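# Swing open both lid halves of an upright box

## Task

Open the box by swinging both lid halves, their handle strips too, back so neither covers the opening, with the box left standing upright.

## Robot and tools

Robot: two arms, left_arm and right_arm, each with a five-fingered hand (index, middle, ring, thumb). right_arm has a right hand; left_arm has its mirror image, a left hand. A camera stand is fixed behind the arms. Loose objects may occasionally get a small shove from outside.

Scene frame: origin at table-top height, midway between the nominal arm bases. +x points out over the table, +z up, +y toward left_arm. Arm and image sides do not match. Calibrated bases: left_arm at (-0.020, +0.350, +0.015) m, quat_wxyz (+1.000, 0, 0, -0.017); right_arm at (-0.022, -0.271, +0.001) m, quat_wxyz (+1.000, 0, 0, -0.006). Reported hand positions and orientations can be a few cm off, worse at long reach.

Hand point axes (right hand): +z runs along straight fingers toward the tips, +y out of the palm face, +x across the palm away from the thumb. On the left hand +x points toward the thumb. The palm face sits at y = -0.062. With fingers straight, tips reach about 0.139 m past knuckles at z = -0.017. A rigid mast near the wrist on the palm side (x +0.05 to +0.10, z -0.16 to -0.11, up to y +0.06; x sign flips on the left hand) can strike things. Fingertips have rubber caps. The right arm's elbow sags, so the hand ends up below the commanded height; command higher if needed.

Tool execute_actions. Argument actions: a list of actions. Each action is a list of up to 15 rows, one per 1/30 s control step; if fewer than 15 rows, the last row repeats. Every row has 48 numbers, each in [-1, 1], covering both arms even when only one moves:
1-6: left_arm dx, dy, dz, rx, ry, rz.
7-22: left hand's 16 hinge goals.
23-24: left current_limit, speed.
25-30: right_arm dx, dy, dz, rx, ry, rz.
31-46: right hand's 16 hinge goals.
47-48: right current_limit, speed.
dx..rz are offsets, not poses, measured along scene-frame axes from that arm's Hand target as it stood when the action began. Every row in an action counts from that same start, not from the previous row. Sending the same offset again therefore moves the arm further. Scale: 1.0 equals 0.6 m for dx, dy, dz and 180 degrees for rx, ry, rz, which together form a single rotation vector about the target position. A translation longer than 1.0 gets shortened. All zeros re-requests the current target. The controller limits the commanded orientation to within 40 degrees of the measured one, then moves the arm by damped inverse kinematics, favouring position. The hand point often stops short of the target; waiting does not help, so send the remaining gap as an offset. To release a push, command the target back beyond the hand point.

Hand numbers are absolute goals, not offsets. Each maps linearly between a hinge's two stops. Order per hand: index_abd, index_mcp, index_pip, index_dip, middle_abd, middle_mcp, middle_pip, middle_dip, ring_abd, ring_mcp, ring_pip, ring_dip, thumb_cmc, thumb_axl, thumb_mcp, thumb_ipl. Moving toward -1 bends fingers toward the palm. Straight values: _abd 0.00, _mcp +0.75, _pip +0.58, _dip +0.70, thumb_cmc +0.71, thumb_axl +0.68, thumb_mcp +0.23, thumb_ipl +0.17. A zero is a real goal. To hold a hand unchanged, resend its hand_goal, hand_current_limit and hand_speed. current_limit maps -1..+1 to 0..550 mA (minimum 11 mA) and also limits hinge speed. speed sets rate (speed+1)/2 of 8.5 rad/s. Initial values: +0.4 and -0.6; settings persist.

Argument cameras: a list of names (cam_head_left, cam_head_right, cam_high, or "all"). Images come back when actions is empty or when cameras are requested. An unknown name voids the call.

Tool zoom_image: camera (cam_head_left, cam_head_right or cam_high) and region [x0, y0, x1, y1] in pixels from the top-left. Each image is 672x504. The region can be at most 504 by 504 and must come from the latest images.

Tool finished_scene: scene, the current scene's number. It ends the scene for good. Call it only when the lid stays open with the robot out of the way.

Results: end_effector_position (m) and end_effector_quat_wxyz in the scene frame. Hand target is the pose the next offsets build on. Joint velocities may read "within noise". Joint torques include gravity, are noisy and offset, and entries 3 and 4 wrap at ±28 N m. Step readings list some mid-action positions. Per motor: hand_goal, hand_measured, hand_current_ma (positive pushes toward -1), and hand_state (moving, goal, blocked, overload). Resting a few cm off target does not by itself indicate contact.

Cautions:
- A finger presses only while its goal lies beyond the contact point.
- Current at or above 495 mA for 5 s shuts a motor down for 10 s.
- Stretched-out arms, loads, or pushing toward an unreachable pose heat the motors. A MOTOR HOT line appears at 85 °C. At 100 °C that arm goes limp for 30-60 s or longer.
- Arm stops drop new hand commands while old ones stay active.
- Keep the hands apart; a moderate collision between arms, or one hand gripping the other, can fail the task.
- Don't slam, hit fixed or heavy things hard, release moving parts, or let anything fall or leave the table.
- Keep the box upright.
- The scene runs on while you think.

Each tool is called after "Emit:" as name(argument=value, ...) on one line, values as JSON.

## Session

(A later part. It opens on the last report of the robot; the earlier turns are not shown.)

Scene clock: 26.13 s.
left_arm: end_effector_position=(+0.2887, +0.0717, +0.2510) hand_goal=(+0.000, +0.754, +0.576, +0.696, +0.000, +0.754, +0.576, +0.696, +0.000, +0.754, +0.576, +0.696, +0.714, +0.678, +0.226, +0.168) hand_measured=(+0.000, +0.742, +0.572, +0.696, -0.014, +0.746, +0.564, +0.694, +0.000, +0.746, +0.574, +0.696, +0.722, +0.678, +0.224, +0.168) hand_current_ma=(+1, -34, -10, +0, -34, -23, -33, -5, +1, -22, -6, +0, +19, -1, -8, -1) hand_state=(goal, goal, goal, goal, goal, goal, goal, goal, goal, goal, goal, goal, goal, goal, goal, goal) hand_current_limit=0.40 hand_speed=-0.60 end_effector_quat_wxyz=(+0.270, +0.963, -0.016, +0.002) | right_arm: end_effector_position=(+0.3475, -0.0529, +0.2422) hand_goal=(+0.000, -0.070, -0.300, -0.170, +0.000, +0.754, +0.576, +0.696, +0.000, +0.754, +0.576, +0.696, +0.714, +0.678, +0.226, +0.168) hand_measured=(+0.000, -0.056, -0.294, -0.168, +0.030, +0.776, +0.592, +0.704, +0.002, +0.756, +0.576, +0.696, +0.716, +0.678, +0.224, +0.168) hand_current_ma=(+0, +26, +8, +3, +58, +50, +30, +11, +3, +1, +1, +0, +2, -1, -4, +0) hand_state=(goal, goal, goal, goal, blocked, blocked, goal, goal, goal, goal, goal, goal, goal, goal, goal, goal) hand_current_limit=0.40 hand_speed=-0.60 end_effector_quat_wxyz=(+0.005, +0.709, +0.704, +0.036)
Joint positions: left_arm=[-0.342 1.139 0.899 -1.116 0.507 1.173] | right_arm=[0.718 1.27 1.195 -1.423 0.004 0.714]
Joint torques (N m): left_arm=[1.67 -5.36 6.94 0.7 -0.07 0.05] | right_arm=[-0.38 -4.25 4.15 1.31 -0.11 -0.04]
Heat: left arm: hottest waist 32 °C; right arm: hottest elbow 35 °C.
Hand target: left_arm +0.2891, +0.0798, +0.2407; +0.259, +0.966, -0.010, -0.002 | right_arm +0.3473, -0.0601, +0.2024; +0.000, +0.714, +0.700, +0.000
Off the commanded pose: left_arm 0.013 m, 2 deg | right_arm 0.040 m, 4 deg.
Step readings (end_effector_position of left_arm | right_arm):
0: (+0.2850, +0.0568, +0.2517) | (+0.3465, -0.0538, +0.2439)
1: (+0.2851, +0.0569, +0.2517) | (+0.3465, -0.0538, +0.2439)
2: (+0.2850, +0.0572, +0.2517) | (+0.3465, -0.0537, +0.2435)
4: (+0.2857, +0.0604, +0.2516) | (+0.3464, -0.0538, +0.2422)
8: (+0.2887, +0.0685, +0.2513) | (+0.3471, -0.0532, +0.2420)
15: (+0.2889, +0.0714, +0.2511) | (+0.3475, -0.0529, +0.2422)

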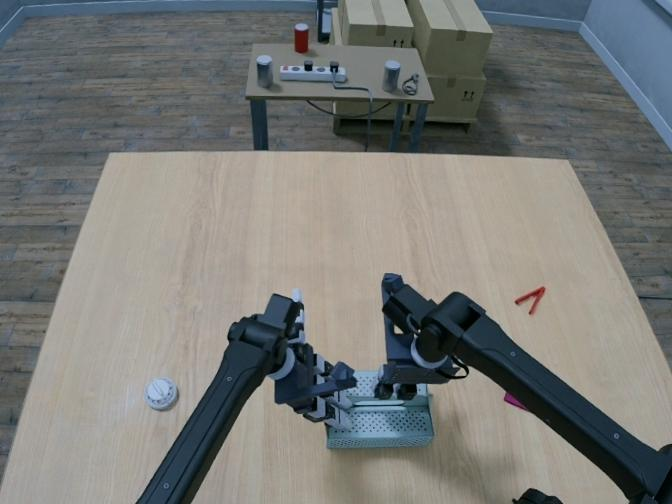

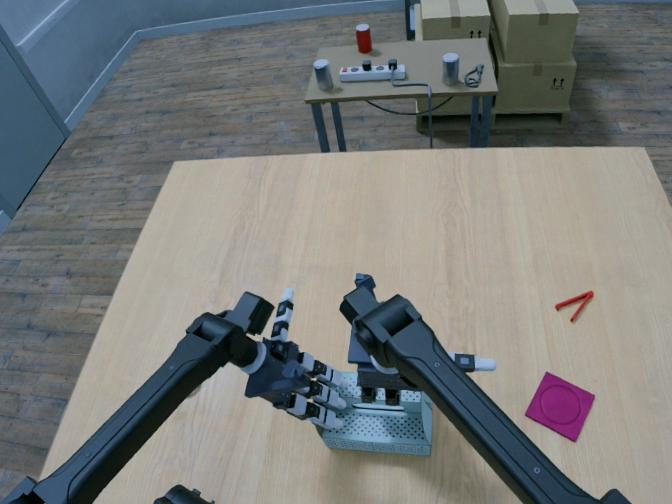

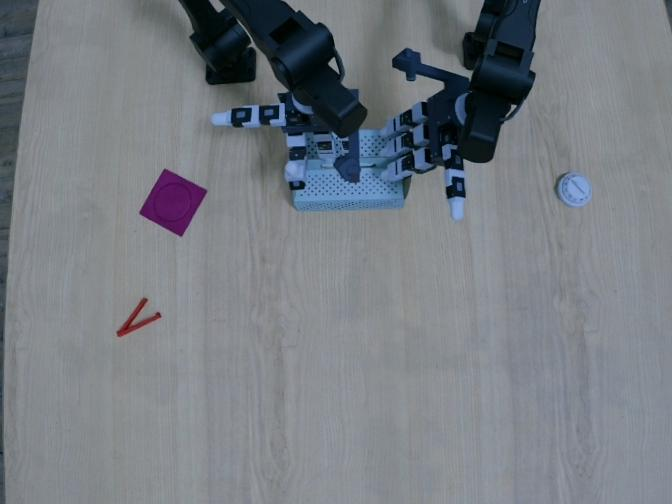

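Emit:
execute_actions(actions=[[[0.003,0.012,0,0,0,0,0,0.754,0.576,0.696,0,0.754,0.576,0.696,0,0.754,0.576,0.696,0.714,0.678,0.226,0.168,0.4,-0.6,0.0,0,0,0,0,0,0,-0.07,-0.3,-0.17,0,0.754,0.576,0.696,0,0.754,0.576,0.696,0.714,0.678,0.226,0.168,0.4,-0.6],[0.003,0.025,0,0,0,0,0,0.754,0.576,0.696,0,0.754,0.576,0.696,0,0.754,0.576,0.696,0.714,0.678,0.226,0.168,0.4,-0.6,0.0,0,0,0,0,0,0,-0.07,-0.3,-0.17,0,0.754,0.576,0.696,0,0.754,0.576,0.696,0.714,0.678,0.226,0.168,0.4,-0.6]],[[0.0,0,0.02,0,0,0,0,0.754,0.576,0.696,0,0.754,0.576,0.696,0,0.754,0.576,0.696,0.714,0.678,0.226,0.168,0.4,-0.6,0.0,0,0,0,0,0,0,-0.07,-0.3,-0.17,0,0.754,0.576,0.696,0,0.754,0.576,0.696,0.714,0.678,0.226,0.168,0.4,-0.6],[0.0,0.01,0.06,0,0,0,0,0.754,0.576,0.696,0,0.754,0.576,0.696,0,0.754,0.576,0.696,0.714,0.678,0.226,0.168,0.4,-0.6,0.0,0,0,0,0,0,0,-0.07,-0.3,-0.17,0,0.754,0.576,0.696,0,0.754,0.576,0.696,0.714,0.678,0.226,0.168,0.4,-0.6]]], cameras=["all"])

Emit:
zoom_image(camera="cam_high", region=[260, 70, 460, 220])

Emit:
zoom_image(camera="cam_head_left", region=[300, 340, 460, 460])

Emit:
zoom_image(camera="cam_head_right", region=[300, 340, 460, 460])

Scene clock: 28.30 s.
left_arm: end_effector_position=(+0.2814, +0.1000, +0.2555) hand_goal=(+0.000, +0.754, +0.576, +0.696, +0.000, +0.754, +0.576, +0.696, +0.000, +0.754, +0.576, +0.696, +0.714, +0.678, +0.226, +0.168) hand_measured=(+0.000, +0.756, +0.574, +0.696, +0.002, +0.756, +0.574, +0.694, +0.000, +0.756, +0.574, +0.696, +0.722, +0.678, +0.224, +0.168) hand_current_ma=(+1, +2, -3, +0, +2, +3, -3, -6, +1, +3, -3, +0, +18, -1, -8, -1) hand_state=(goal, goal, goal, goal, goal, goal, goal, goal, goal, goal, goal, goal, goal, goal, goal, goal) hand_current_limit=0.40 hand_speed=-0.60 end_effector_quat_wxyz=(+0.254, +0.967, -0.004, -0.025) | right_arm: end_effector_position=(+0.3486, -0.0520, +0.2428) hand_goal=(+0.000, -0.070, -0.300, -0.170, +0.000, +0.754, +0.576, +0.696, +0.000, +0.754, +0.576, +0.696, +0.714, +0.678, +0.226, +0.168) hand_measured=(+0.000, -0.056, -0.294, -0.168, +0.016, +0.776, +0.592, +0.704, +0.002, +0.756, +0.576, +0.696, +0.716, +0.678, +0.224, +0.168) hand_current_ma=(+0, +26, +8, +3, +26, +50, +30, +11, +3, +1, +1, +0, +2, -1, -4, +0) hand_state=(goal, goal, goal, goal, goal, blocked, goal, goal, goal, goal, goal, goal, goal, goal, goal, goal) hand_current_limit=0.40 hand_speed=-0.60 end_effector_quat_wxyz=(+0.005, +0.709, +0.704, +0.039)
Joint positions: left_arm=[-0.269 1.123 0.92 -1.256 0.505 1.247] | right_arm=[0.718 1.27 1.195 -1.417 0.004 0.714]
Joint torques (N m): left_arm=[1.14 -6.3 11.04 0.46 0.48 0.03] | right_arm=[-0.38 -4.25 4.19 1.06 -0.11 -0.05]
Heat: left arm: hottest waist 32 °C; right arm: hottest elbow 35 °C.
Hand target: left_arm +0.2909, +0.1009, +0.2767; +0.259, +0.966, -0.010, -0.002 | right_arm +0.3473, -0.0601, +0.2025; +0.000, +0.714, +0.700, +0.000
Off the commanded pose: left_arm 0.023 m, 3 deg | right_arm 0.041 m, 5 deg.
Step readings (end_effector_position of left_arm | right_arm):
0: (+0.2887, +0.0717, +0.2510) | (+0.3475, -0.0529, +0.2422)
1: (+0.2888, +0.0718, +0.2510) | (+0.3475, -0.0529, +0.2422)
2: (+0.2887, +0.0722, +0.2509) | (+0.3475, -0.0529, +0.2422)
4: (+0.2893, +0.0755, +0.2504) | (+0.3475, -0.0529, +0.2422)
8: (+0.2910, +0.0828, +0.2497) | (+0.3480, -0.0525, +0.2425)
15: (+0.2910, +0.0851, +0.2496) | (+0.3486, -0.0520, +0.2428)
16: (+0.2909, +0.0853, +0.2495) | (+0.3486, -0.0520, +0.2428)
17: (+0.2902, +0.0856, +0.2495) | (+0.3486, -0.0520, +0.2428)
19: (+0.2877, +0.0892, +0.2495) | (+0.3486, -0.0520, +0.2428)
23: (+0.2821, +0.0981, +0.2497) | (+0.3486, -0.0520, +0.2428)
30: (+0.2821, +0.0998, +0.2554) | (+0.3486, -0.0520, +0.2428)

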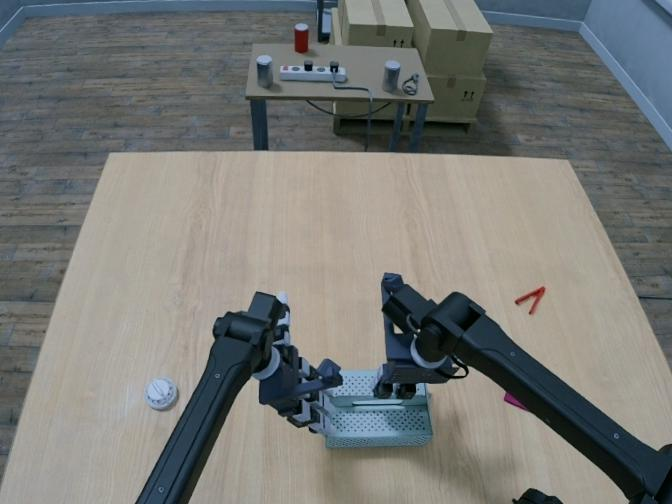

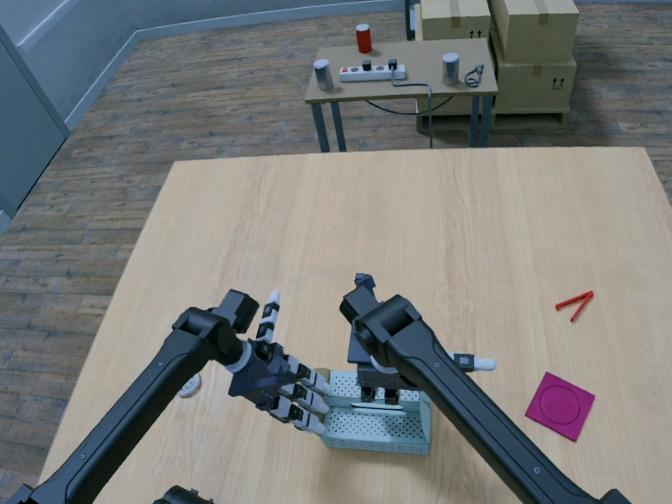

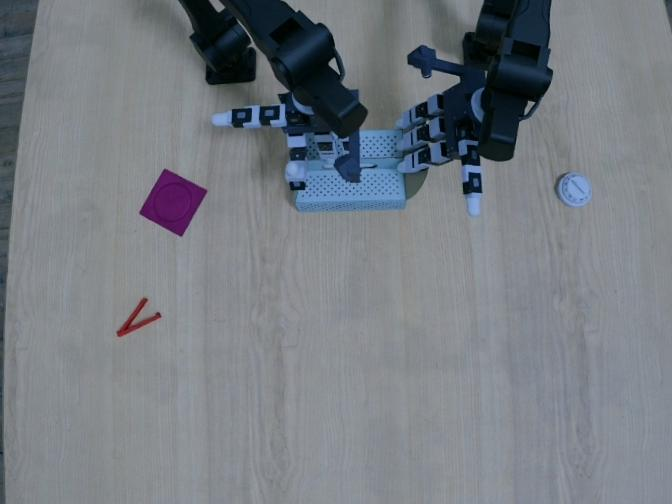

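Scaled by 2.520 from the camera's 672x504 image, which has a finer 960x720 frame.

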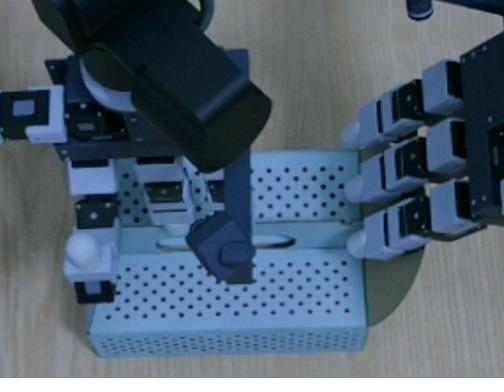

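Scaled by 3.150 from the camera's 672x504 image, which has a finer 960x720 frame.

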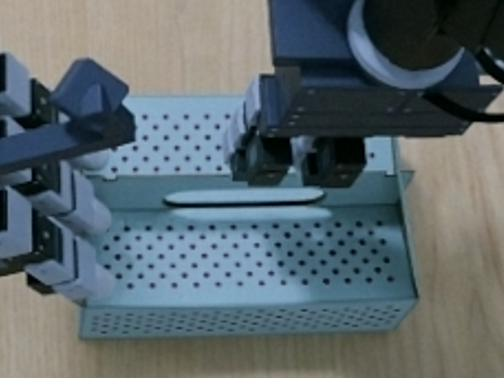

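Scaled by 3.150 from the camera's 672x504 image, which has a finer 960x720 frame.

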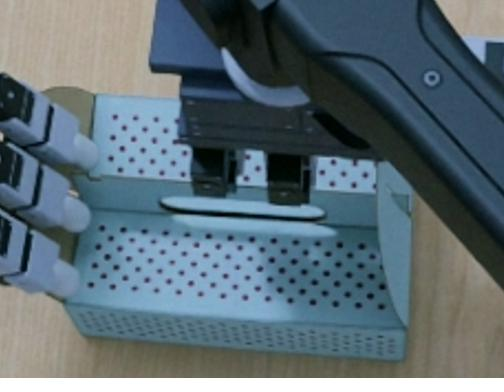

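Emit:
execute_actions(actions=[[[0,0.03,0.04,0,0,0,0,0.754,0.576,0.696,0,0.754,0.576,0.696,0,0.754,0.576,0.696,0.714,0.678,0.226,0.168,0.4,-0.6,0.0,0,0,0,0,0,0,-0.07,0.576,0.696,0,0.754,0.576,0.696,0,0.754,0.576,0.696,0.714,0.678,0.226,0.168,0.4,-0.6],[0,0.06,0.08,0,0,0,0,0.754,0.576,0.696,0,0.754,0.576,0.696,0,0.754,0.576,0.696,0.714,0.678,0.226,0.168,0.4,-0.6,0.0,0,0,0,0,0,0,-0.07,0.576,0.696,0,0.754,0.576,0.696,0,0.754,0.576,0.696,0.714,0.678,0.226,0.168,0.4,-0.6]],[[0.0,0.04,0.03,0,0,0,0,0.754,0.576,0.696,0,0.754,0.576,0.696,0,0.754,0.576,0.696,0.714,0.678,0.226,0.168,0.4,-0.6,0.0,0,0,0,0,0,-0.2,0.1,0.576,0.696,0,0.754,0.576,0.696,0,0.754,0.576,0.696,0.714,0.678,0.226,0.168,0.4,-0.6],[0.0,0.08,0.06,0,0,0,0,0.754,0.576,0.696,0,0.754,0.576,0.696,0,0.754,0.576,0.696,0.714,0.678,0.226,0.168,0.4,-0.6,0.0,0,0,0,0,0,-0.25,0.3,0.576,0.696,0,0.754,0.576,0.696,0,0.754,0.576,0.696,0.714,0.678,0.226,0.168,0.4,-0.6]]], cameras=["all"])

Emit:
zoom_image(camera="cam_high", region=[280, 105, 420, 210])

Emit:
zoom_image(camera="cam_head_left", region=[300, 340, 460, 460])

Emit:
zoom_image(camera="cam_head_right", region=[300, 340, 460, 460])

Scene clock: 32.33 s.
left_arm: end_effector_position=(+0.2818, +0.1827, +0.3479) hand_goal=(+0.000, +0.754, +0.576, +0.696, +0.000, +0.754, +0.576, +0.696, +0.000, +0.754, +0.576, +0.696, +0.714, +0.678, +0.226, +0.168) hand_measured=(+0.000, +0.756, +0.574, +0.696, +0.002, +0.756, +0.574, +0.694, +0.000, +0.756, +0.574, +0.696, +0.722, +0.678, +0.224, +0.168) hand_current_ma=(+1, +6, -2, +0, +2, +6, -3, -6, +1, +5, -3, +0, +18, -1, -8, -1) hand_state=(goal, goal, goal, goal, goal, goal, goal, goal, goal, goal, goal, goal, goal, goal, goal, goal) hand_current_limit=0.40 hand_speed=-0.60 end_effector_quat_wxyz=(+0.258, +0.966, -0.006, -0.013) | right_arm: end_effector_position=(+0.3486, -0.0520, +0.2428) hand_goal=(-0.250, +0.300, +0.576, +0.696, +0.000, +0.754, +0.576, +0.696, +0.000, +0.754, +0.576, +0.696, +0.714, +0.678, +0.226, +0.168) hand_measured=(-0.244, +0.302, +0.576, +0.694, +0.016, +0.776, +0.592, +0.704, +0.002, +0.756, +0.576, +0.696, +0.716, +0.678, +0.224, +0.168) hand_current_ma=(+6, +2, -1, -3, +26, +50, +30, +11, +3, +1, +1, +0, +2, -1, -4, +0) hand_state=(goal, goal, goal, goal, goal, blocked, goal, goal, goal, goal, goal, goal, goal, goal, goal, goal) hand_current_limit=0.40 hand_speed=-0.60 end_effector_quat_wxyz=(+0.005, +0.709, +0.704, +0.039)
Joint positions: left_arm=[0.011 1.084 1.132 -1.639 0.523 1.566] | right_arm=[0.718 1.27 1.195 -1.417 0.004 0.714]
Joint torques (N m): left_arm=[1.08 -3.25 11.07 0.2 0.71 0.01] | right_arm=[-0.44 -4.19 4.18 1.06 -0.12 -0.04]
Heat: left arm: hottest elbow 33 °C; right arm: hottest elbow 34 °C.
Hand target: left_arm +0.2909, +0.1848, +0.3606; +0.259, +0.966, -0.010, -0.002 | right_arm +0.3473, -0.0601, +0.2025; +0.000, +0.714, +0.700, +0.000
Off the commanded pose: left_arm 0.016 m, 1 deg | right_arm 0.041 m, 5 deg.
Step readings (end_effector_position of left_arm | right_arm):
0: (+0.2814, +0.1000, +0.2555) | (+0.3486, -0.0520, +0.2428)
1: (+0.2814, +0.1001, +0.2558) | (+0.3486, -0.0520, +0.2428)
2: (+0.2807, +0.1013, +0.2567) | (+0.3486, -0.0520, +0.2428)
4: (+0.2795, +0.1078, +0.2626) | (+0.3486, -0.0520, +0.2428)
8: (+0.2857, +0.1266, +0.2890) | (+0.3486, -0.0520, +0.2428)
15: (+0.2862, +0.1353, +0.3104) | (+0.3486, -0.0520, +0.2428)
16: (+0.2852, +0.1357, +0.3102) | (+0.3486, -0.0520, +0.2428)
17: (+0.2837, +0.1372, +0.3110) | (+0.3486, -0.0520, +0.2428)
19: (+0.2813, +0.1455, +0.3152) | (+0.3486, -0.0520, +0.2428)
23: (+0.2886, +0.1726, +0.3331) | (+0.3486, -0.0520, +0.2428)
30: (+0.2860, +0.1826, +0.3476) | (+0.3486, -0.0520, +0.2428)

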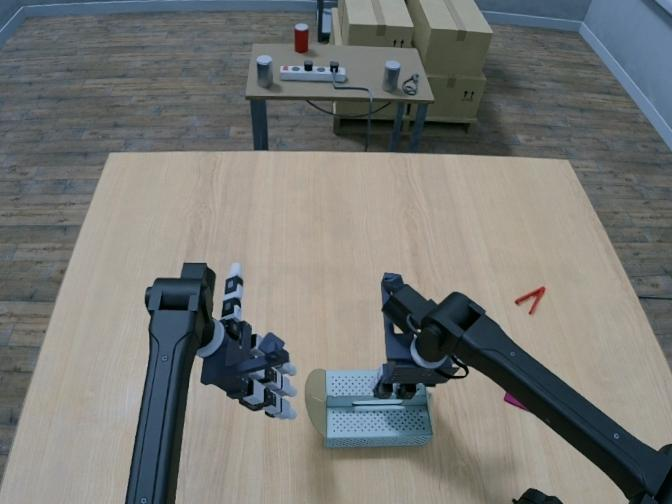

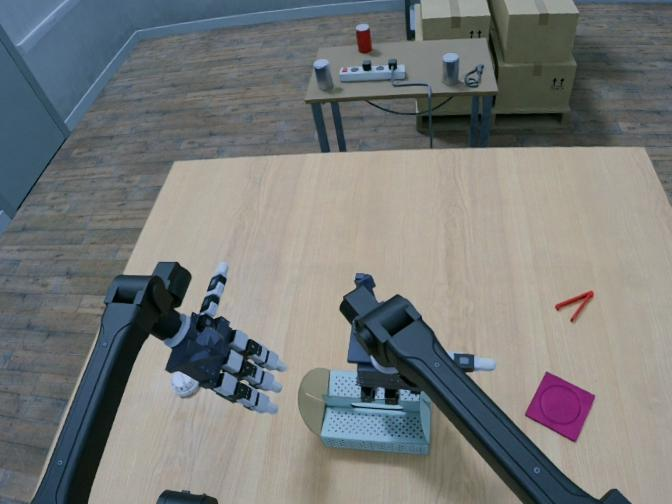

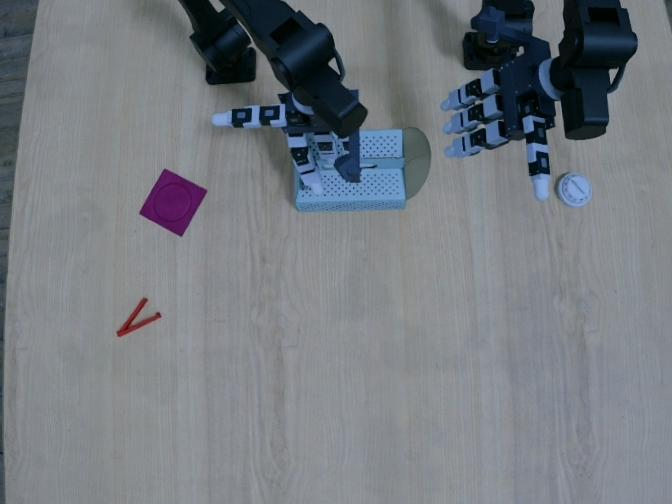

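Scaled by 3.600 from the camera's 672x504 image, which has a finer 960x720 frame.

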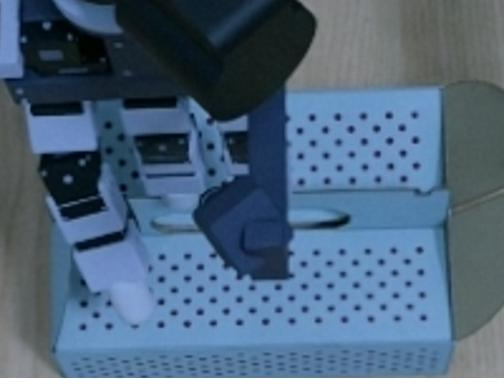

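Scaled by 3.150 from the camera's 672x504 image, which has a finer 960x720 frame.

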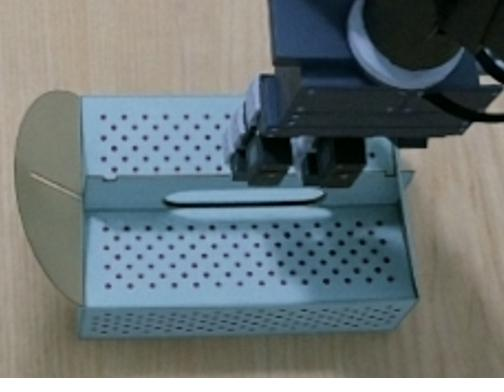

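Scaled by 3.150 from the camera's 672x504 image, which has a finer 960x720 frame.

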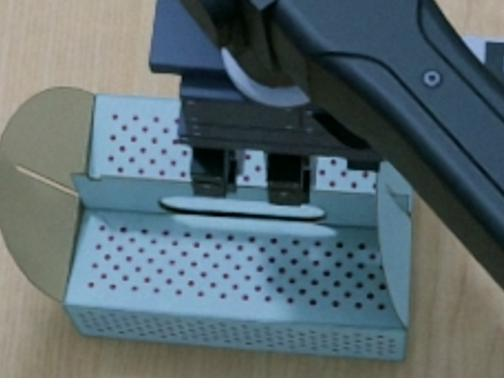

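Emit:
execute_actions(actions=[[[0,0,0,0,0,0,0,0.754,0.576,0.696,0,0.754,0.576,0.696,0,0.754,0.576,0.696,0.714,0.678,0.226,0.168,0.4,-0.6,0.0,0,0,0,0,0,-0.22,0.45,0.576,0.696,0,0.754,0.576,0.696,0,0.754,0.576,0.696,0.714,0.678,0.226,0.168,0.4,-0.6],[0,0,0,0,0,0,0,0.754,0.576,0.696,0,0.754,0.576,0.696,0,0.754,0.576,0.696,0.714,0.678,0.226,0.168,0.4,-0.6,0.0,0,0,0,0,0,-0.1,0.6,0.576,0.696,0,0.754,0.576,0.696,0,0.754,0.576,0.696,0.714,0.678,0.226,0.168,0.4,-0.6]]], cameras=["all"])

Emit:
zoom_image(camera="cam_high", region=[280, 105, 420, 210])

Emit:
zoom_image(camera="cam_head_right", region=[300, 340, 460, 460])

Scene clock: 33.70 s.
left_arm: end_effector_position=(+0.2813, +0.1827, +0.3479) hand_goal=(+0.000, +0.754, +0.576, +0.696, +0.000, +0.754, +0.576, +0.696, +0.000, +0.754, +0.576, +0.696, +0.714, +0.678, +0.226, +0.168) hand_measured=(+0.000, +0.756, +0.574, +0.696, +0.002, +0.756, +0.574, +0.694, +0.000, +0.756, +0.574, +0.696, +0.722, +0.678, +0.224, +0.168) hand_current_ma=(+1, +6, -2, +0, +2, +6, -3, -6, +1, +5, -3, +0, +18, -1, -8, -1) hand_state=(goal, goal, goal, goal, goal, goal, goal, goal, goal, goal, goal, goal, goal, goal, goal, goal) hand_current_limit=0.40 hand_speed=-0.60 end_effector_quat_wxyz=(+0.258, +0.966, -0.007, -0.014) | right_arm: end_effector_position=(+0.3486, -0.0520, +0.2428) hand_goal=(-0.100, +0.600, +0.576, +0.696, +0.000, +0.754, +0.576, +0.696, +0.000, +0.754, +0.576, +0.696, +0.714, +0.678, +0.226, +0.168) hand_measured=(-0.102, +0.600, +0.576, +0.694, +0.016, +0.776, +0.592, +0.704, +0.002, +0.756, +0.576, +0.696, +0.716, +0.678, +0.224, +0.168) hand_current_ma=(-2, -1, -1, -3, +26, +50, +30, +11, +3, +1, +1, +0, +2, -1, -4, +0) hand_state=(goal, goal, goal, goal, goal, blocked, goal, goal, goal, goal, goal, goal, goal, goal, goal, goal) hand_current_limit=0.40 hand_speed=-0.60 end_effector_quat_wxyz=(+0.005, +0.709, +0.704, +0.039)
Joint positions: left_arm=[0.011 1.084 1.132 -1.641 0.523 1.569] | right_arm=[0.718 1.27 1.195 -1.417 0.004 0.714]
Joint torques (N m): left_arm=[1.26 -3.25 11.07 0.18 0.72 0.02] | right_arm=[-0.38 -4.19 4.15 1.03 -0.14 -0.04]
Heat: left arm: hottest elbow 33 °C; right arm: hottest elbow 34 °C.
Hand target: left_arm +0.2909, +0.1848, +0.3606; +0.259, +0.966, -0.010, -0.002 | right_arm +0.3473, -0.0601, +0.2025; +0.000, +0.714, +0.700, +0.000
Off the commanded pose: left_arm 0.016 m, 1 deg | right_arm 0.041 m, 5 deg.
Step readings (end_effector_position of left_arm | right_arm):
0: (+0.2817, +0.1827, +0.3479) | (+0.3486, -0.0520, +0.2428)
1: (+0.2817, +0.1827, +0.3479) | (+0.3486, -0.0520, +0.2428)
2: (+0.2817, +0.1827, +0.3479) | (+0.3486, -0.0520, +0.2428)
4: (+0.2817, +0.1827, +0.3479) | (+0.3486, -0.0520, +0.2428)
8: (+0.2816, +0.1827, +0.3479) | (+0.3486, -0.0520, +0.2428)
15: (+0.2813, +0.1827, +0.3479) | (+0.3486, -0.0520, +0.2428)

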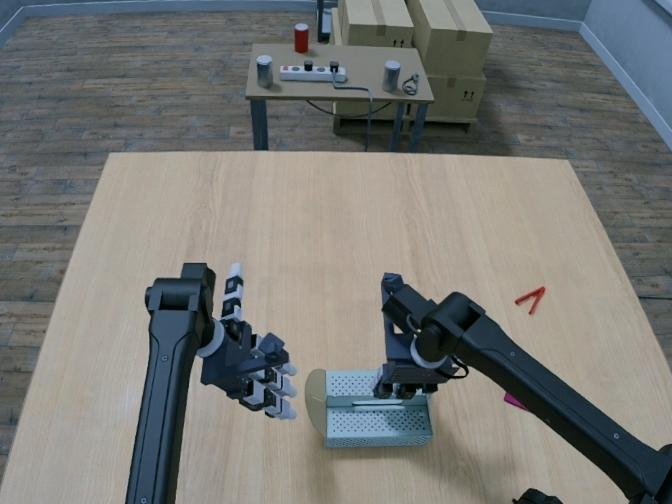

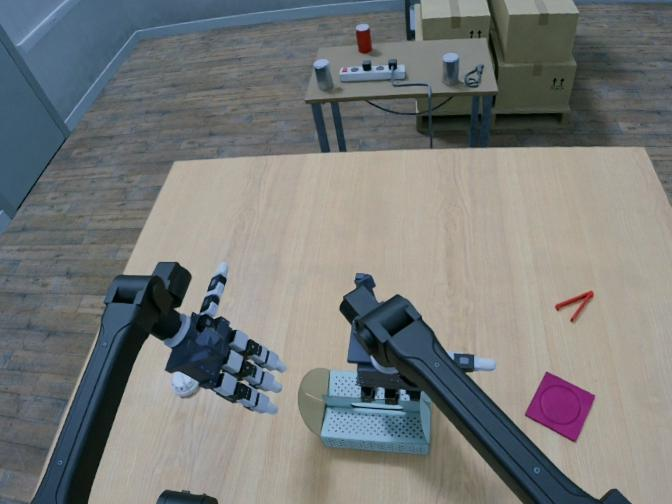

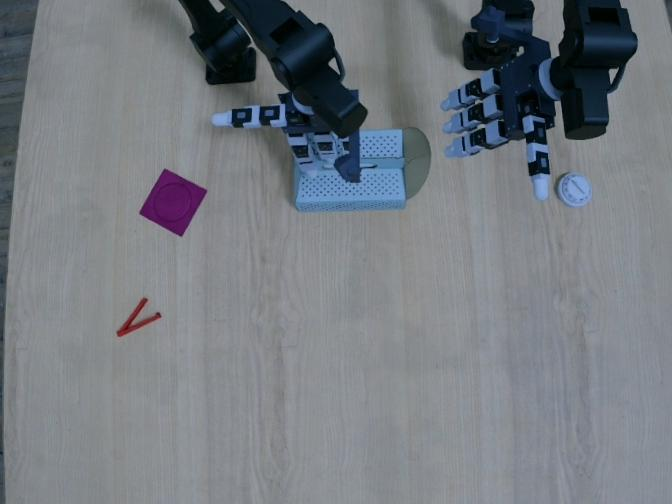

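Scaled by 3.600 from the camera's 672x504 image, which has a finer 960x720 frame.

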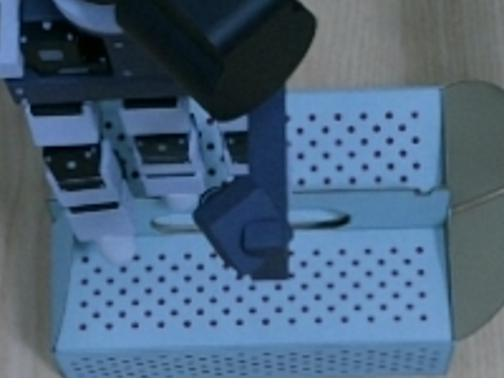

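Scaled by 3.150 from the camera's 672x504 image, which has a finer 960x720 frame.

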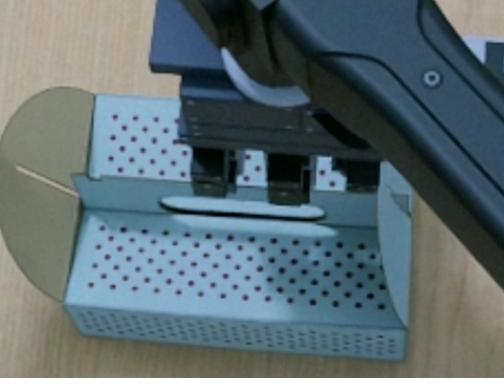

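Emit:
execute_actions(actions=[[[0,0,0,0,0,0,0,0.754,0.576,0.696,0,0.754,0.576,0.696,0,0.754,0.576,0.696,0.714,0.678,0.226,0.168,0.4,-0.6,0.0,0,0,0,0,0,0.1,0.6,0.576,0.696,0,0.754,0.576,0.696,0,0.754,0.576,0.696,0.714,0.678,0.226,0.168,0.4,-0.6],[0,0,0,0,0,0,0,0.754,0.576,0.696,0,0.754,0.576,0.696,0,0.754,0.576,0.696,0.714,0.678,0.226,0.168,0.4,-0.6,0.0,0,0,0,0,0,0.35,0.6,0.576,0.696,0,0.754,0.576,0.696,0,0.754,0.576,0.696,0.714,0.678,0.226,0.168,0.4,-0.6]],[[0,0,0,0,0,0,0,0.754,0.576,0.696,0,0.754,0.576,0.696,0,0.754,0.576,0.696,0.714,0.678,0.226,0.168,0.4,-0.6,0.0,0,0,0,0,0,0.6,0.6,0.576,0.696,0,0.754,0.576,0.696,0,0.754,0.576,0.696,0.714,0.678,0.226,0.168,0.4,-0.6]]], cameras=["all"])

Emit:
zoom_image(camera="cam_high", region=[270, 105, 410, 210])

Emit:
zoom_image(camera="cam_head_right", region=[300, 340, 460, 460])

Scene clock: 35.57 s.
left_arm: end_effector_position=(+0.2813, +0.1827, +0.3479) hand_goal=(+0.000, +0.754, +0.576, +0.696, +0.000, +0.754, +0.576, +0.696, +0.000, +0.754, +0.576, +0.696, +0.714, +0.678, +0.226, +0.168) hand_measured=(+0.000, +0.756, +0.574, +0.696, +0.002, +0.756, +0.574, +0.694, +0.000, +0.756, +0.574, +0.696, +0.722, +0.678, +0.224, +0.168) hand_current_ma=(+1, +6, -2, +0, +2, +6, -3, -6, +1, +5, -3, +0, +18, -1, -8, -1) hand_state=(goal, goal, goal, goal, goal, goal, goal, goal, goal, goal, goal, goal, goal, goal, goal, goal) hand_current_limit=0.40 hand_speed=-0.60 end_effector_quat_wxyz=(+0.258, +0.966, -0.007, -0.014) | right_arm: end_effector_position=(+0.3462, -0.0537, +0.2341) hand_goal=(+0.600, +0.600, +0.576, +0.696, +0.000, +0.754, +0.576, +0.696, +0.000, +0.754, +0.576, +0.696, +0.714, +0.678, +0.226, +0.168) hand_measured=(+0.580, +0.600, +0.576, +0.694, -0.002, +0.750, +0.576, +0.696, +0.002, +0.756, +0.576, +0.696, +0.716, +0.678, +0.224, +0.168) hand_current_ma=(-32, -1, -1, -3, -2, -5, +0, +1, +3, +1, +1, +0, +2, -1, -4, +0) hand_state=(goal, goal, goal, goal, goal, goal, goal, goal, goal, goal, goal, goal, goal, goal, goal, goal) hand_current_limit=0.40 hand_speed=-0.60 end_effector_quat_wxyz=(+0.004, +0.709, +0.704, +0.034)
Joint positions: left_arm=[0.011 1.084 1.132 -1.641 0.523 1.569] | right_arm=[0.718 1.271 1.176 -1.408 0.002 0.714]
Joint torques (N m): left_arm=[1.14 -3.31 11.07 0.17 0.7 0.04] | right_arm=[-0.44 -4.13 5.45 0.72 -0.08 -0.05]
Heat: left arm: hottest elbow 33 °C; right arm: hottest elbow 34 °C.
Hand target: left_arm +0.2909, +0.1848, +0.3606; +0.259, +0.966, -0.010, -0.002 | right_arm +0.3473, -0.0601, +0.2024; +0.000, +0.714, +0.700, +0.000
Off the commanded pose: left_arm 0.016 m, 1 deg | right_arm 0.032 m, 4 deg.
Step readings (end_effector_position of left_arm | right_arm):
0: (+0.2813, +0.1827, +0.3479) | (+0.3486, -0.0520, +0.2428)
1: (+0.2813, +0.1827, +0.3479) | (+0.3486, -0.0520, +0.2428)
2: (+0.2813, +0.1827, +0.3479) | (+0.3486, -0.0520, +0.2428)
4: (+0.2813, +0.1827, +0.3479) | (+0.3484, -0.0522, +0.2421)
8: (+0.2813, +0.1827, +0.3479) | (+0.3471, -0.0532, +0.2376)
15: (+0.2813, +0.1827, +0.3479) | (+0.3463, -0.0538, +0.2341)
16: (+0.2813, +0.1827, +0.3479) | (+0.3462, -0.0537, +0.2341)
17: (+0.2813, +0.1827, +0.3479) | (+0.3462, -0.0537, +0.2341)
19: (+0.2813, +0.1827, +0.3479) | (+0.3462, -0.0537, +0.2341)
23: (+0.2813, +0.1827, +0.3479) | (+0.3462, -0.0537, +0.2341)
30: (+0.2813, +0.1827, +0.3479) | (+0.3462, -0.0537, +0.2341)

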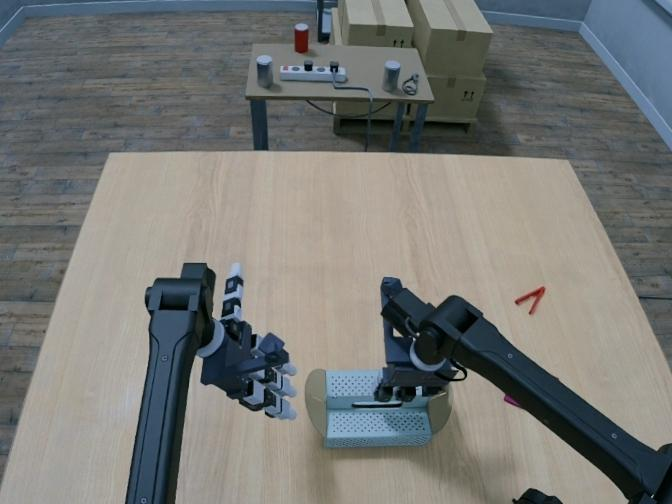

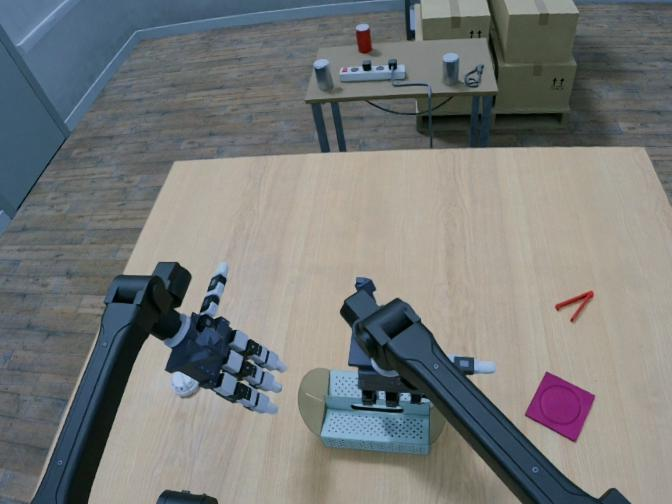

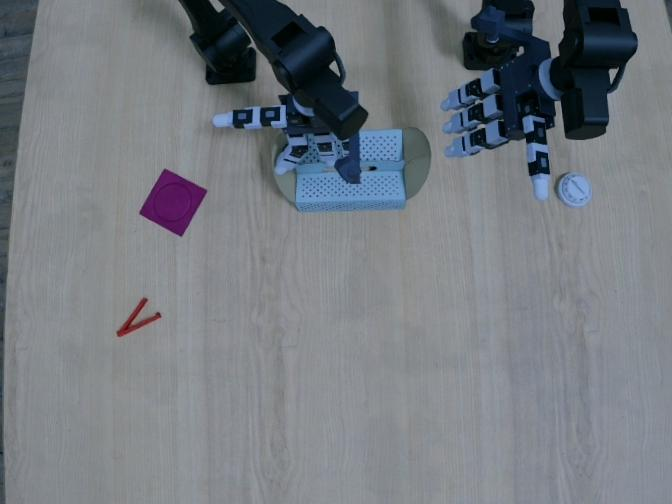

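Scaled by 3.600 from the camera's 672x504 image, which has a finer 960x720 frame.

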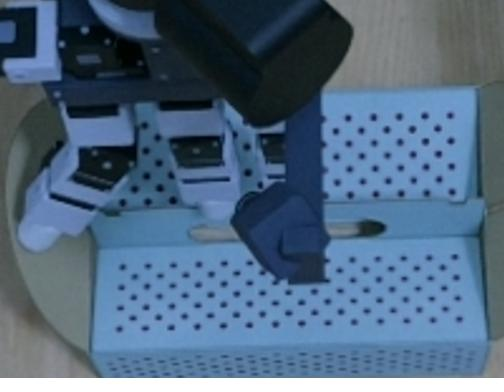

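Scaled by 3.150 from the camera's 672x504 image, which has a finer 960x720 frame.

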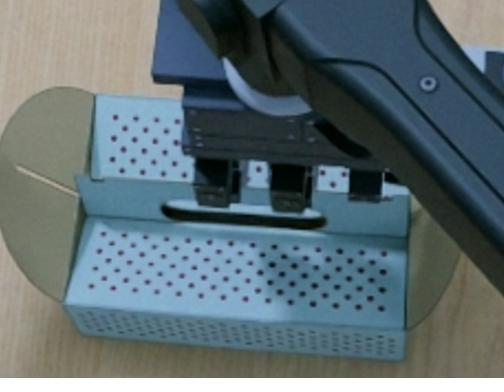

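Emit:
execute_actions(actions=[[[0,0,0,0,0,0,0,0.754,0.576,0.696,0,0.754,0.576,0.696,0,0.754,0.576,0.696,0.714,0.678,0.226,0.168,0.4,-0.6,0.005,0,0.05,0,0,0,0.6,0.6,0.576,0.696,0,0.754,0.576,0.696,0,0.754,0.576,0.696,0.714,0.678,0.226,0.168,0.4,-0.6],[0,0,0,0,0,0,0,0.754,0.576,0.696,0,0.754,0.576,0.696,0,0.754,0.576,0.696,0.714,0.678,0.226,0.168,0.4,-0.6,0.01,0,0.1,0,0,0,0.6,0.6,0.576,0.696,0,0.754,0.576,0.696,0,0.754,0.576,0.696,0.714,0.678,0.226,0.168,0.4,-0.6]],[[0,0,0,0,0,0,0,0.754,0.576,0.696,0,0.754,0.576,0.696,0,0.754,0.576,0.696,0.714,0.678,0.226,0.168,0.4,-0.6,0.005,0,0.05,0,0,0,0.6,0.6,0.576,0.696,0,0.754,0.576,0.696,0,0.754,0.576,0.696,0.714,0.678,0.226,0.168,0.4,-0.6],[0,0,0,0,0,0,0,0.754,0.576,0.696,0,0.754,0.576,0.696,0,0.754,0.576,0.696,0.714,0.678,0.226,0.168,0.4,-0.6,0.01,0,0.11,0,0,0,0.3,0.754,0.576,0.696,0,0.754,0.576,0.696,0,0.754,0.576,0.696,0.714,0.678,0.226,0.168,0.4,-0.6]]], cameras=["all"])

Emit:
zoom_image(camera="cam_high", region=[270, 105, 410, 210])

Emit:
zoom_image(camera="cam_head_left", region=[300, 340, 460, 460])

Emit:
zoom_image(camera="cam_head_right", region=[300, 340, 460, 460])

Scene clock: 37.77 s.
left_arm: end_effector_position=(+0.2813, +0.1827, +0.3479) hand_goal=(+0.000, +0.754, +0.576, +0.696, +0.000, +0.754, +0.576, +0.696, +0.000, +0.754, +0.576, +0.696, +0.714, +0.678, +0.226, +0.168) hand_measured=(+0.000, +0.756, +0.574, +0.696, +0.002, +0.756, +0.574, +0.694, +0.000, +0.756, +0.574, +0.696, +0.722, +0.678, +0.224, +0.168) hand_current_ma=(+1, +6, -2, +0, +2, +6, -3, -6, +1, +5, -3, +0, +18, -1, -8, -1) hand_state=(goal, goal, goal, goal, goal, goal, goal, goal, goal, goal, goal, goal, goal, goal, goal, goal) hand_current_limit=0.40 hand_speed=-0.60 end_effector_quat_wxyz=(+0.258, +0.966, -0.007, -0.014) | right_arm: end_effector_position=(+0.3473, -0.0608, +0.3146) hand_goal=(+0.300, +0.754, +0.576, +0.696, +0.000, +0.754, +0.576, +0.696, +0.000, +0.754, +0.576, +0.696, +0.714, +0.678, +0.226, +0.168) hand_measured=(+0.302, +0.750, +0.576, +0.694, -0.002, +0.750, +0.572, +0.694, -0.004, +0.752, +0.576, +0.696, +0.716, +0.678, +0.224, +0.168) hand_current_ma=(+1, -4, -1, -3, -2, -6, -4, -2, -3, -1, +0, +0, +2, -1, -4, +0) hand_state=(goal, goal, goal, goal, goal, goal, goal, goal, goal, goal, goal, goal, goal, goal, goal, goal) hand_current_limit=0.40 hand_speed=-0.60 end_effector_quat_wxyz=(+0.003, +0.713, +0.701, +0.010)
Joint positions: left_arm=[0.011 1.084 1.132 -1.641 0.523 1.569] | right_arm=[0.703 1.297 1.417 -1.672 0.004 0.708]
Joint torques (N m): left_arm=[1.2 -3.25 11.04 0.21 0.73 0.03] | right_arm=[-0.67 -6.42 10.86 -0.14 0.12 -0.17]
Heat: left arm: hottest elbow 34 °C; right arm: hottest elbow 35 °C.
Hand target: left_arm +0.2909, +0.1848, +0.3606; +0.259, +0.966, -0.010, -0.002 | right_arm +0.3592, -0.0601, +0.3284; +0.000, +0.714, +0.700, +0.000
Off the commanded pose: left_arm 0.016 m, 1 deg | right_arm 0.018 m, 1 deg.
joint sent to its limit (right arm) — joint 4 (wrist pitch), lower limit. The joint targets still meet the commanded pose.
Step readings (end_effector_position of left_arm | right_arm):
0: (+0.2813, +0.1827, +0.3479) | (+0.3462, -0.0537, +0.2341)
1: (+0.2813, +0.1827, +0.3479) | (+0.3462, -0.0537, +0.2341)
2: (+0.2813, +0.1827, +0.3479) | (+0.3458, -0.0541, +0.2340)
4: (+0.2813, +0.1827, +0.3479) | (+0.3433, -0.0557, +0.2364)
8: (+0.2813, +0.1827, +0.3479) | (+0.3419, -0.0566, +0.2525)
15: (+0.2813, +0.1827, +0.3479) | (+0.3425, -0.0579, +0.2627)
16: (+0.2813, +0.1827, +0.3479) | (+0.3427, -0.0580, +0.2631)
17: (+0.2813, +0.1827, +0.3479) | (+0.3424, -0.0582, +0.2644)
19: (+0.2813, +0.1827, +0.3479) | (+0.3413, -0.0597, +0.2720)
23: (+0.2813, +0.1827, +0.3479) | (+0.3444, -0.0610, +0.2980)
30: (+0.2813, +0.1827, +0.3479) | (+0.3477, -0.0602, +0.3147)

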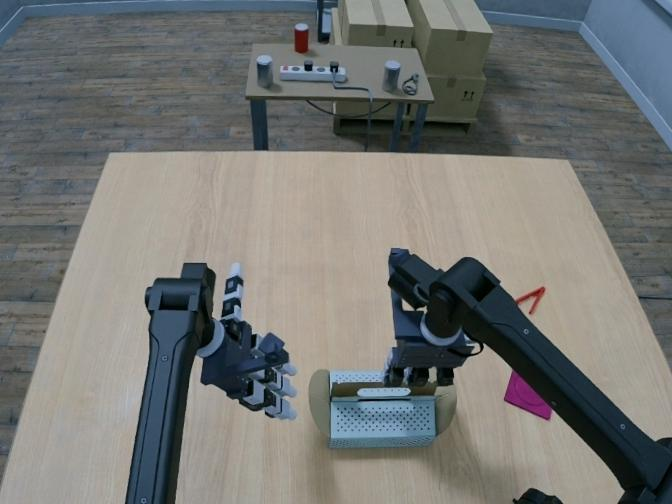

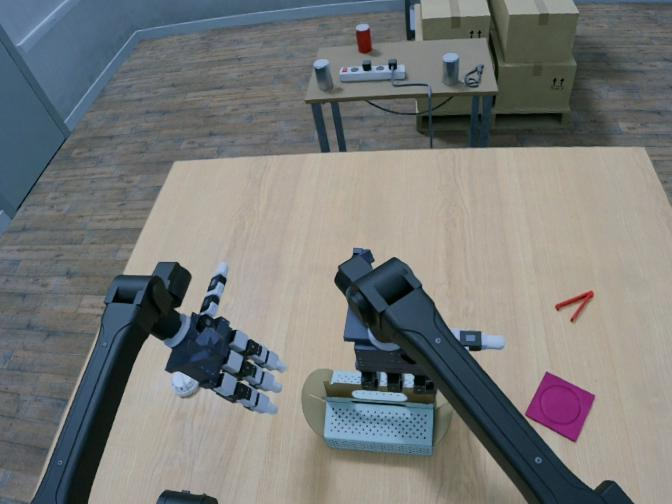

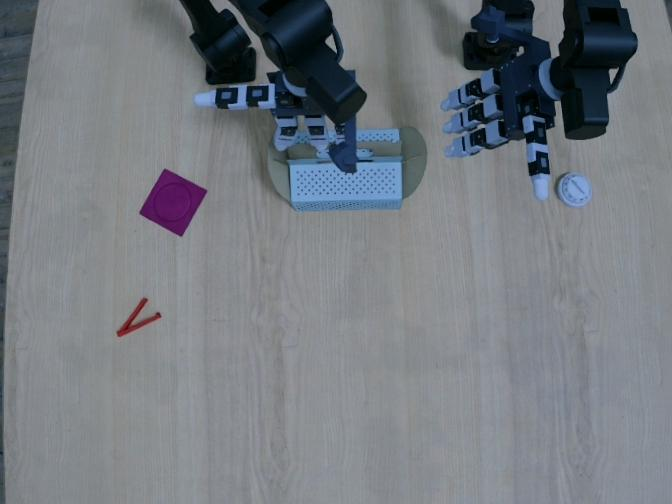

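Scaled by 3.600 from the camera's 672x504 image, which has a finer 960x720 frame.

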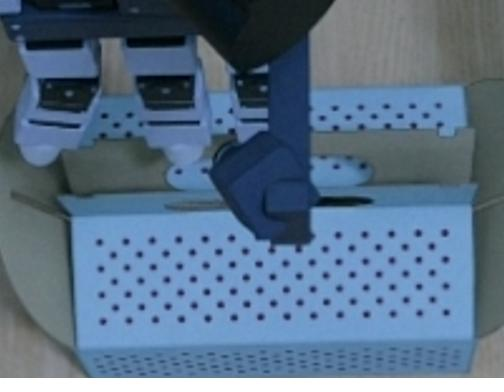

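Scaled by 3.150 from the camera's 672x504 image, which has a finer 960x720 frame.

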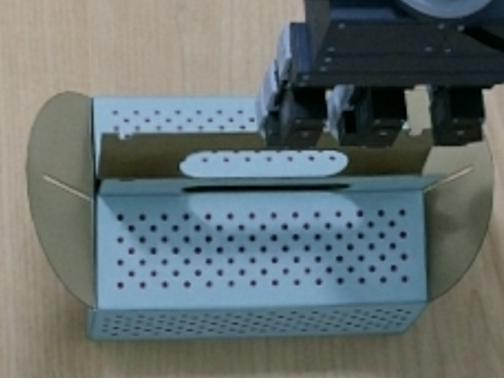

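Scaled by 3.150 from the camera's 672x504 image, which has a finer 960x720 frame.

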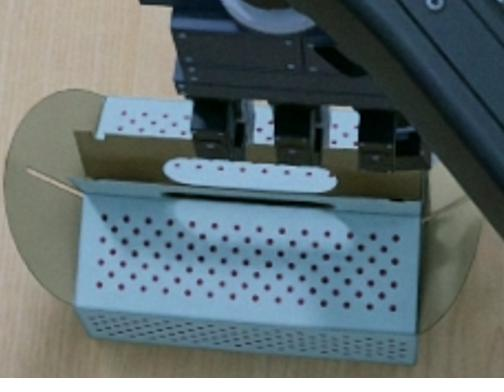

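Emit:
execute_actions(actions=[[[0,0,0,0,0,0,0,0.754,0.576,0.696,0,0.754,0.576,0.696,0,0.754,0.576,0.696,0.714,0.678,0.226,0.168,0.4,-0.6,-0.015,-0.015,-0.01,0,0,0,0.1,0.754,0.576,0.696,0,0.754,0.576,0.696,0,0.3,0.0,0.3,0.714,0.678,0.226,0.168,0.4,-0.6],[0,0,0,0,0,0,0,0.754,0.576,0.696,0,0.754,0.576,0.696,0,0.754,0.576,0.696,0.714,0.678,0.226,0.168,0.4,-0.6,-0.03,-0.03,-0.03,0,0,0,0,0.754,0.576,0.696,0,0.754,0.576,0.696,0,-0.07,-0.3,-0.17,0.714,0.678,0.226,0.168,0.4,-0.6]],[[0,0,0,0,0,0,0,0.754,0.576,0.696,0,0.754,0.576,0.696,0,0.754,0.576,0.696,0.714,0.678,0.226,0.168,0.4,-0.6,0,0,-0.02,0,0,0,0.0,0.754,0.576,0.696,0,0.754,0.576,0.696,0,-0.07,-0.3,-0.17,0.714,0.678,0.226,0.168,0.4,-0.6],[0,0,0,0,0,0,0,0.754,0.576,0.696,0,0.754,0.576,0.696,0,0.754,0.576,0.696,0.714,0.678,0.226,0.168,0.4,-0.6,0,0,-0.05,0,0,0,0,0.754,0.576,0.696,0,0.754,0.576,0.696,0,-0.07,-0.3,-0.17,0.714,0.678,0.226,0.168,0.4,-0.6]]], cameras=["all"])

Emit:
zoom_image(camera="cam_high", region=[270, 105, 410, 210])

Emit:
zoom_image(camera="cam_head_left", region=[300, 340, 460, 460])

Emit:
zoom_image(camera="cam_head_right", region=[300, 340, 460, 460])

Scene clock: 44.20 s.
left_arm: end_effector_position=(+0.2813, +0.1827, +0.3479) hand_goal=(+0.000, +0.754, +0.576, +0.696, +0.000, +0.754, +0.576, +0.696, +0.000, +0.754, +0.576, +0.696, +0.714, +0.678, +0.226, +0.168) hand_measured=(+0.000, +0.756, +0.574, +0.696, +0.002, +0.756, +0.574, +0.694, +0.000, +0.756, +0.574, +0.696, +0.722, +0.678, +0.224, +0.168) hand_current_ma=(+1, +6, -2, +0, +2, +6, -3, -6, +1, +5, -3, +0, +18, -1, -8, -1) hand_state=(goal, goal, goal, goal, goal, goal, goal, goal, goal, goal, goal, goal, goal, goal, goal, goal) hand_current_limit=0.40 hand_speed=-0.60 end_effector_quat_wxyz=(+0.258, +0.966, -0.007, -0.014) | right_arm: end_effector_position=(+0.3380, -0.0733, +0.2822) hand_goal=(+0.000, +0.754, +0.576, +0.696, +0.000, +0.754, +0.576, +0.696, +0.000, -0.070, -0.300, -0.170, +0.714, +0.678, +0.226, +0.168) hand_measured=(+0.004, +0.750, +0.576, +0.694, -0.002, +0.750, +0.572, +0.694, -0.004, -0.052, -0.294, -0.168, +0.716, +0.678, +0.224, +0.168) hand_current_ma=(+3, -4, -1, -3, -1, -6, -4, -2, -3, +39, +8, +3, +2, -1, -4, +0) hand_state=(goal, goal, goal, goal, goal, goal, goal, goal, goal, goal, goal, goal, goal, goal, goal, goal) hand_current_limit=0.40 hand_speed=-0.60 end_effector_quat_wxyz=(+0.001, +0.713, +0.702, -0.004)
Joint positions: left_arm=[0.011 1.084 1.132 -1.641 0.523 1.569] | right_arm=[0.692 1.268 1.31 -1.62 0.003 0.696]
Joint torques (N m): left_arm=[1.14 -3.37 11.1 0.18 0.72 0.04] | right_arm=[-0.73 -7.53 6.94 0.77 -0.07 -0.16]
Heat: left arm: hottest elbow 35 °C; right arm: hottest elbow 37 °C.
Hand target: left_arm +0.2909, +0.1848, +0.3606; +0.259, +0.966, -0.010, -0.002 | right_arm +0.3412, -0.0781, +0.2804; +0.000, +0.714, +0.700, +0.000
Off the commanded pose: left_arm 0.016 m, 1 deg | right_arm 0.006 m, 1 deg.
Step readings (end_effector_position of left_arm | right_arm):
0: (+0.2813, +0.1827, +0.3479) | (+0.3473, -0.0607, +0.3146)
1: (+0.2813, +0.1827, +0.3479) | (+0.3473, -0.0607, +0.3146)
2: (+0.2813, +0.1827, +0.3479) | (+0.3473, -0.0609, +0.3146)
4: (+0.2813, +0.1827, +0.3479) | (+0.3477, -0.0613, +0.3146)
8: (+0.2813, +0.1827, +0.3479) | (+0.3459, -0.0654, +0.3123)
15: (+0.2813, +0.1827, +0.3479) | (+0.3432, -0.0690, +0.3109)
16: (+0.2813, +0.1827, +0.3479) | (+0.3432, -0.0692, +0.3109)
17: (+0.2813, +0.1827, +0.3479) | (+0.3427, -0.0696, +0.3097)
19: (+0.2813, +0.1827, +0.3479) | (+0.3412, -0.0708, +0.3044)
23: (+0.2813, +0.1827, +0.3479) | (+0.3370, -0.0742, +0.2868)
30: (+0.2813, +0.1827, +0.3479) | (+0.3378, -0.0735, +0.2821)

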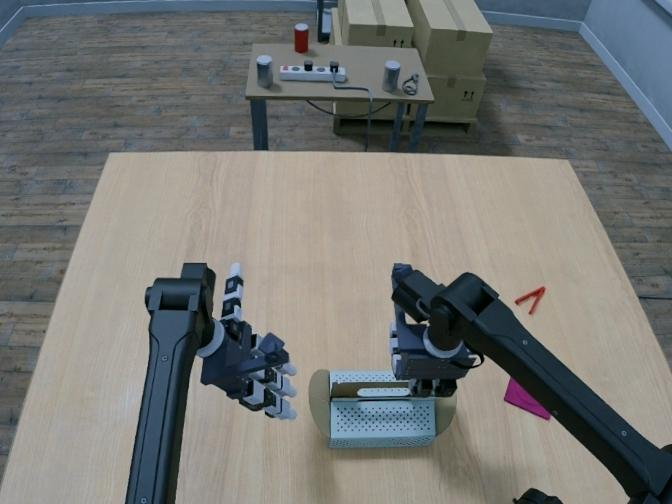

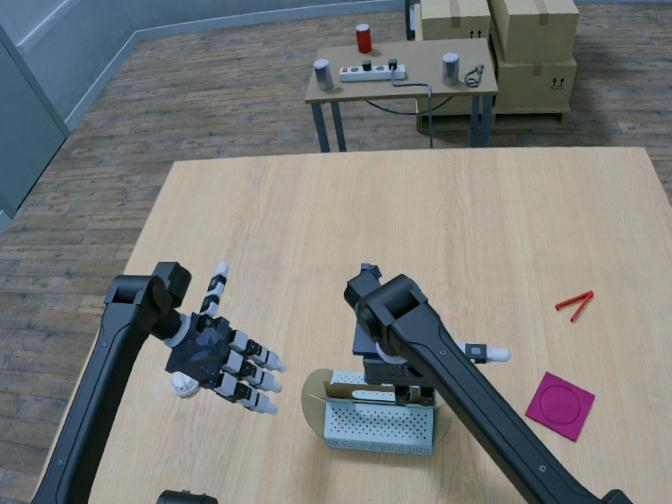

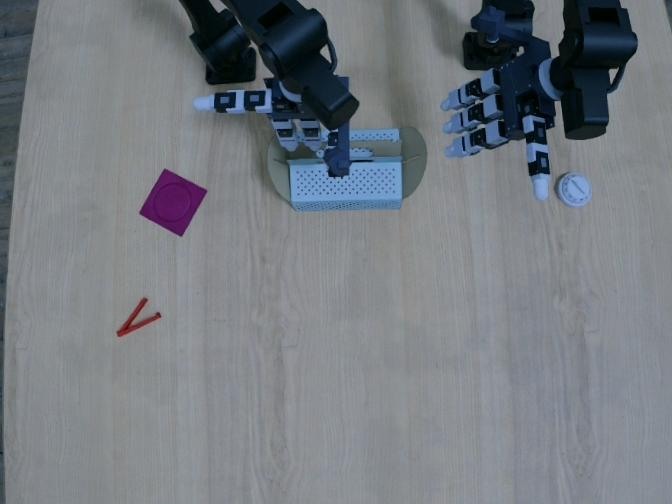

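Scaled by 3.600 from the camera's 672x504 image, which has a finer 960x720 frame.

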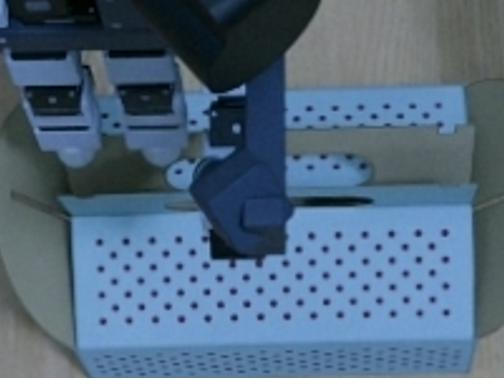

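Scaled by 3.150 from the camera's 672x504 image, which has a finer 960x720 frame.

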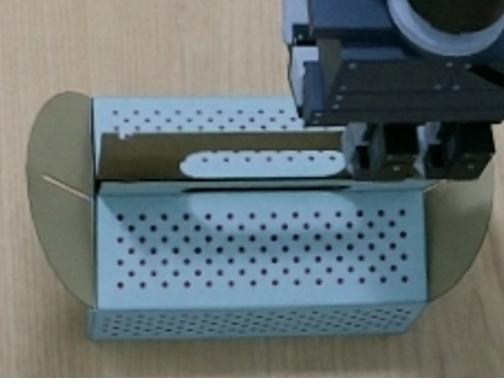

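Scaled by 3.150 from the camera's 672x504 image, which has a finer 960x720 frame.

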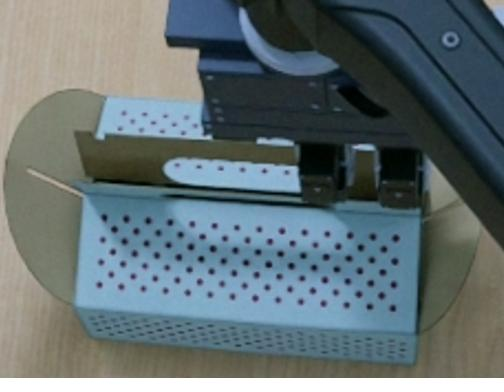

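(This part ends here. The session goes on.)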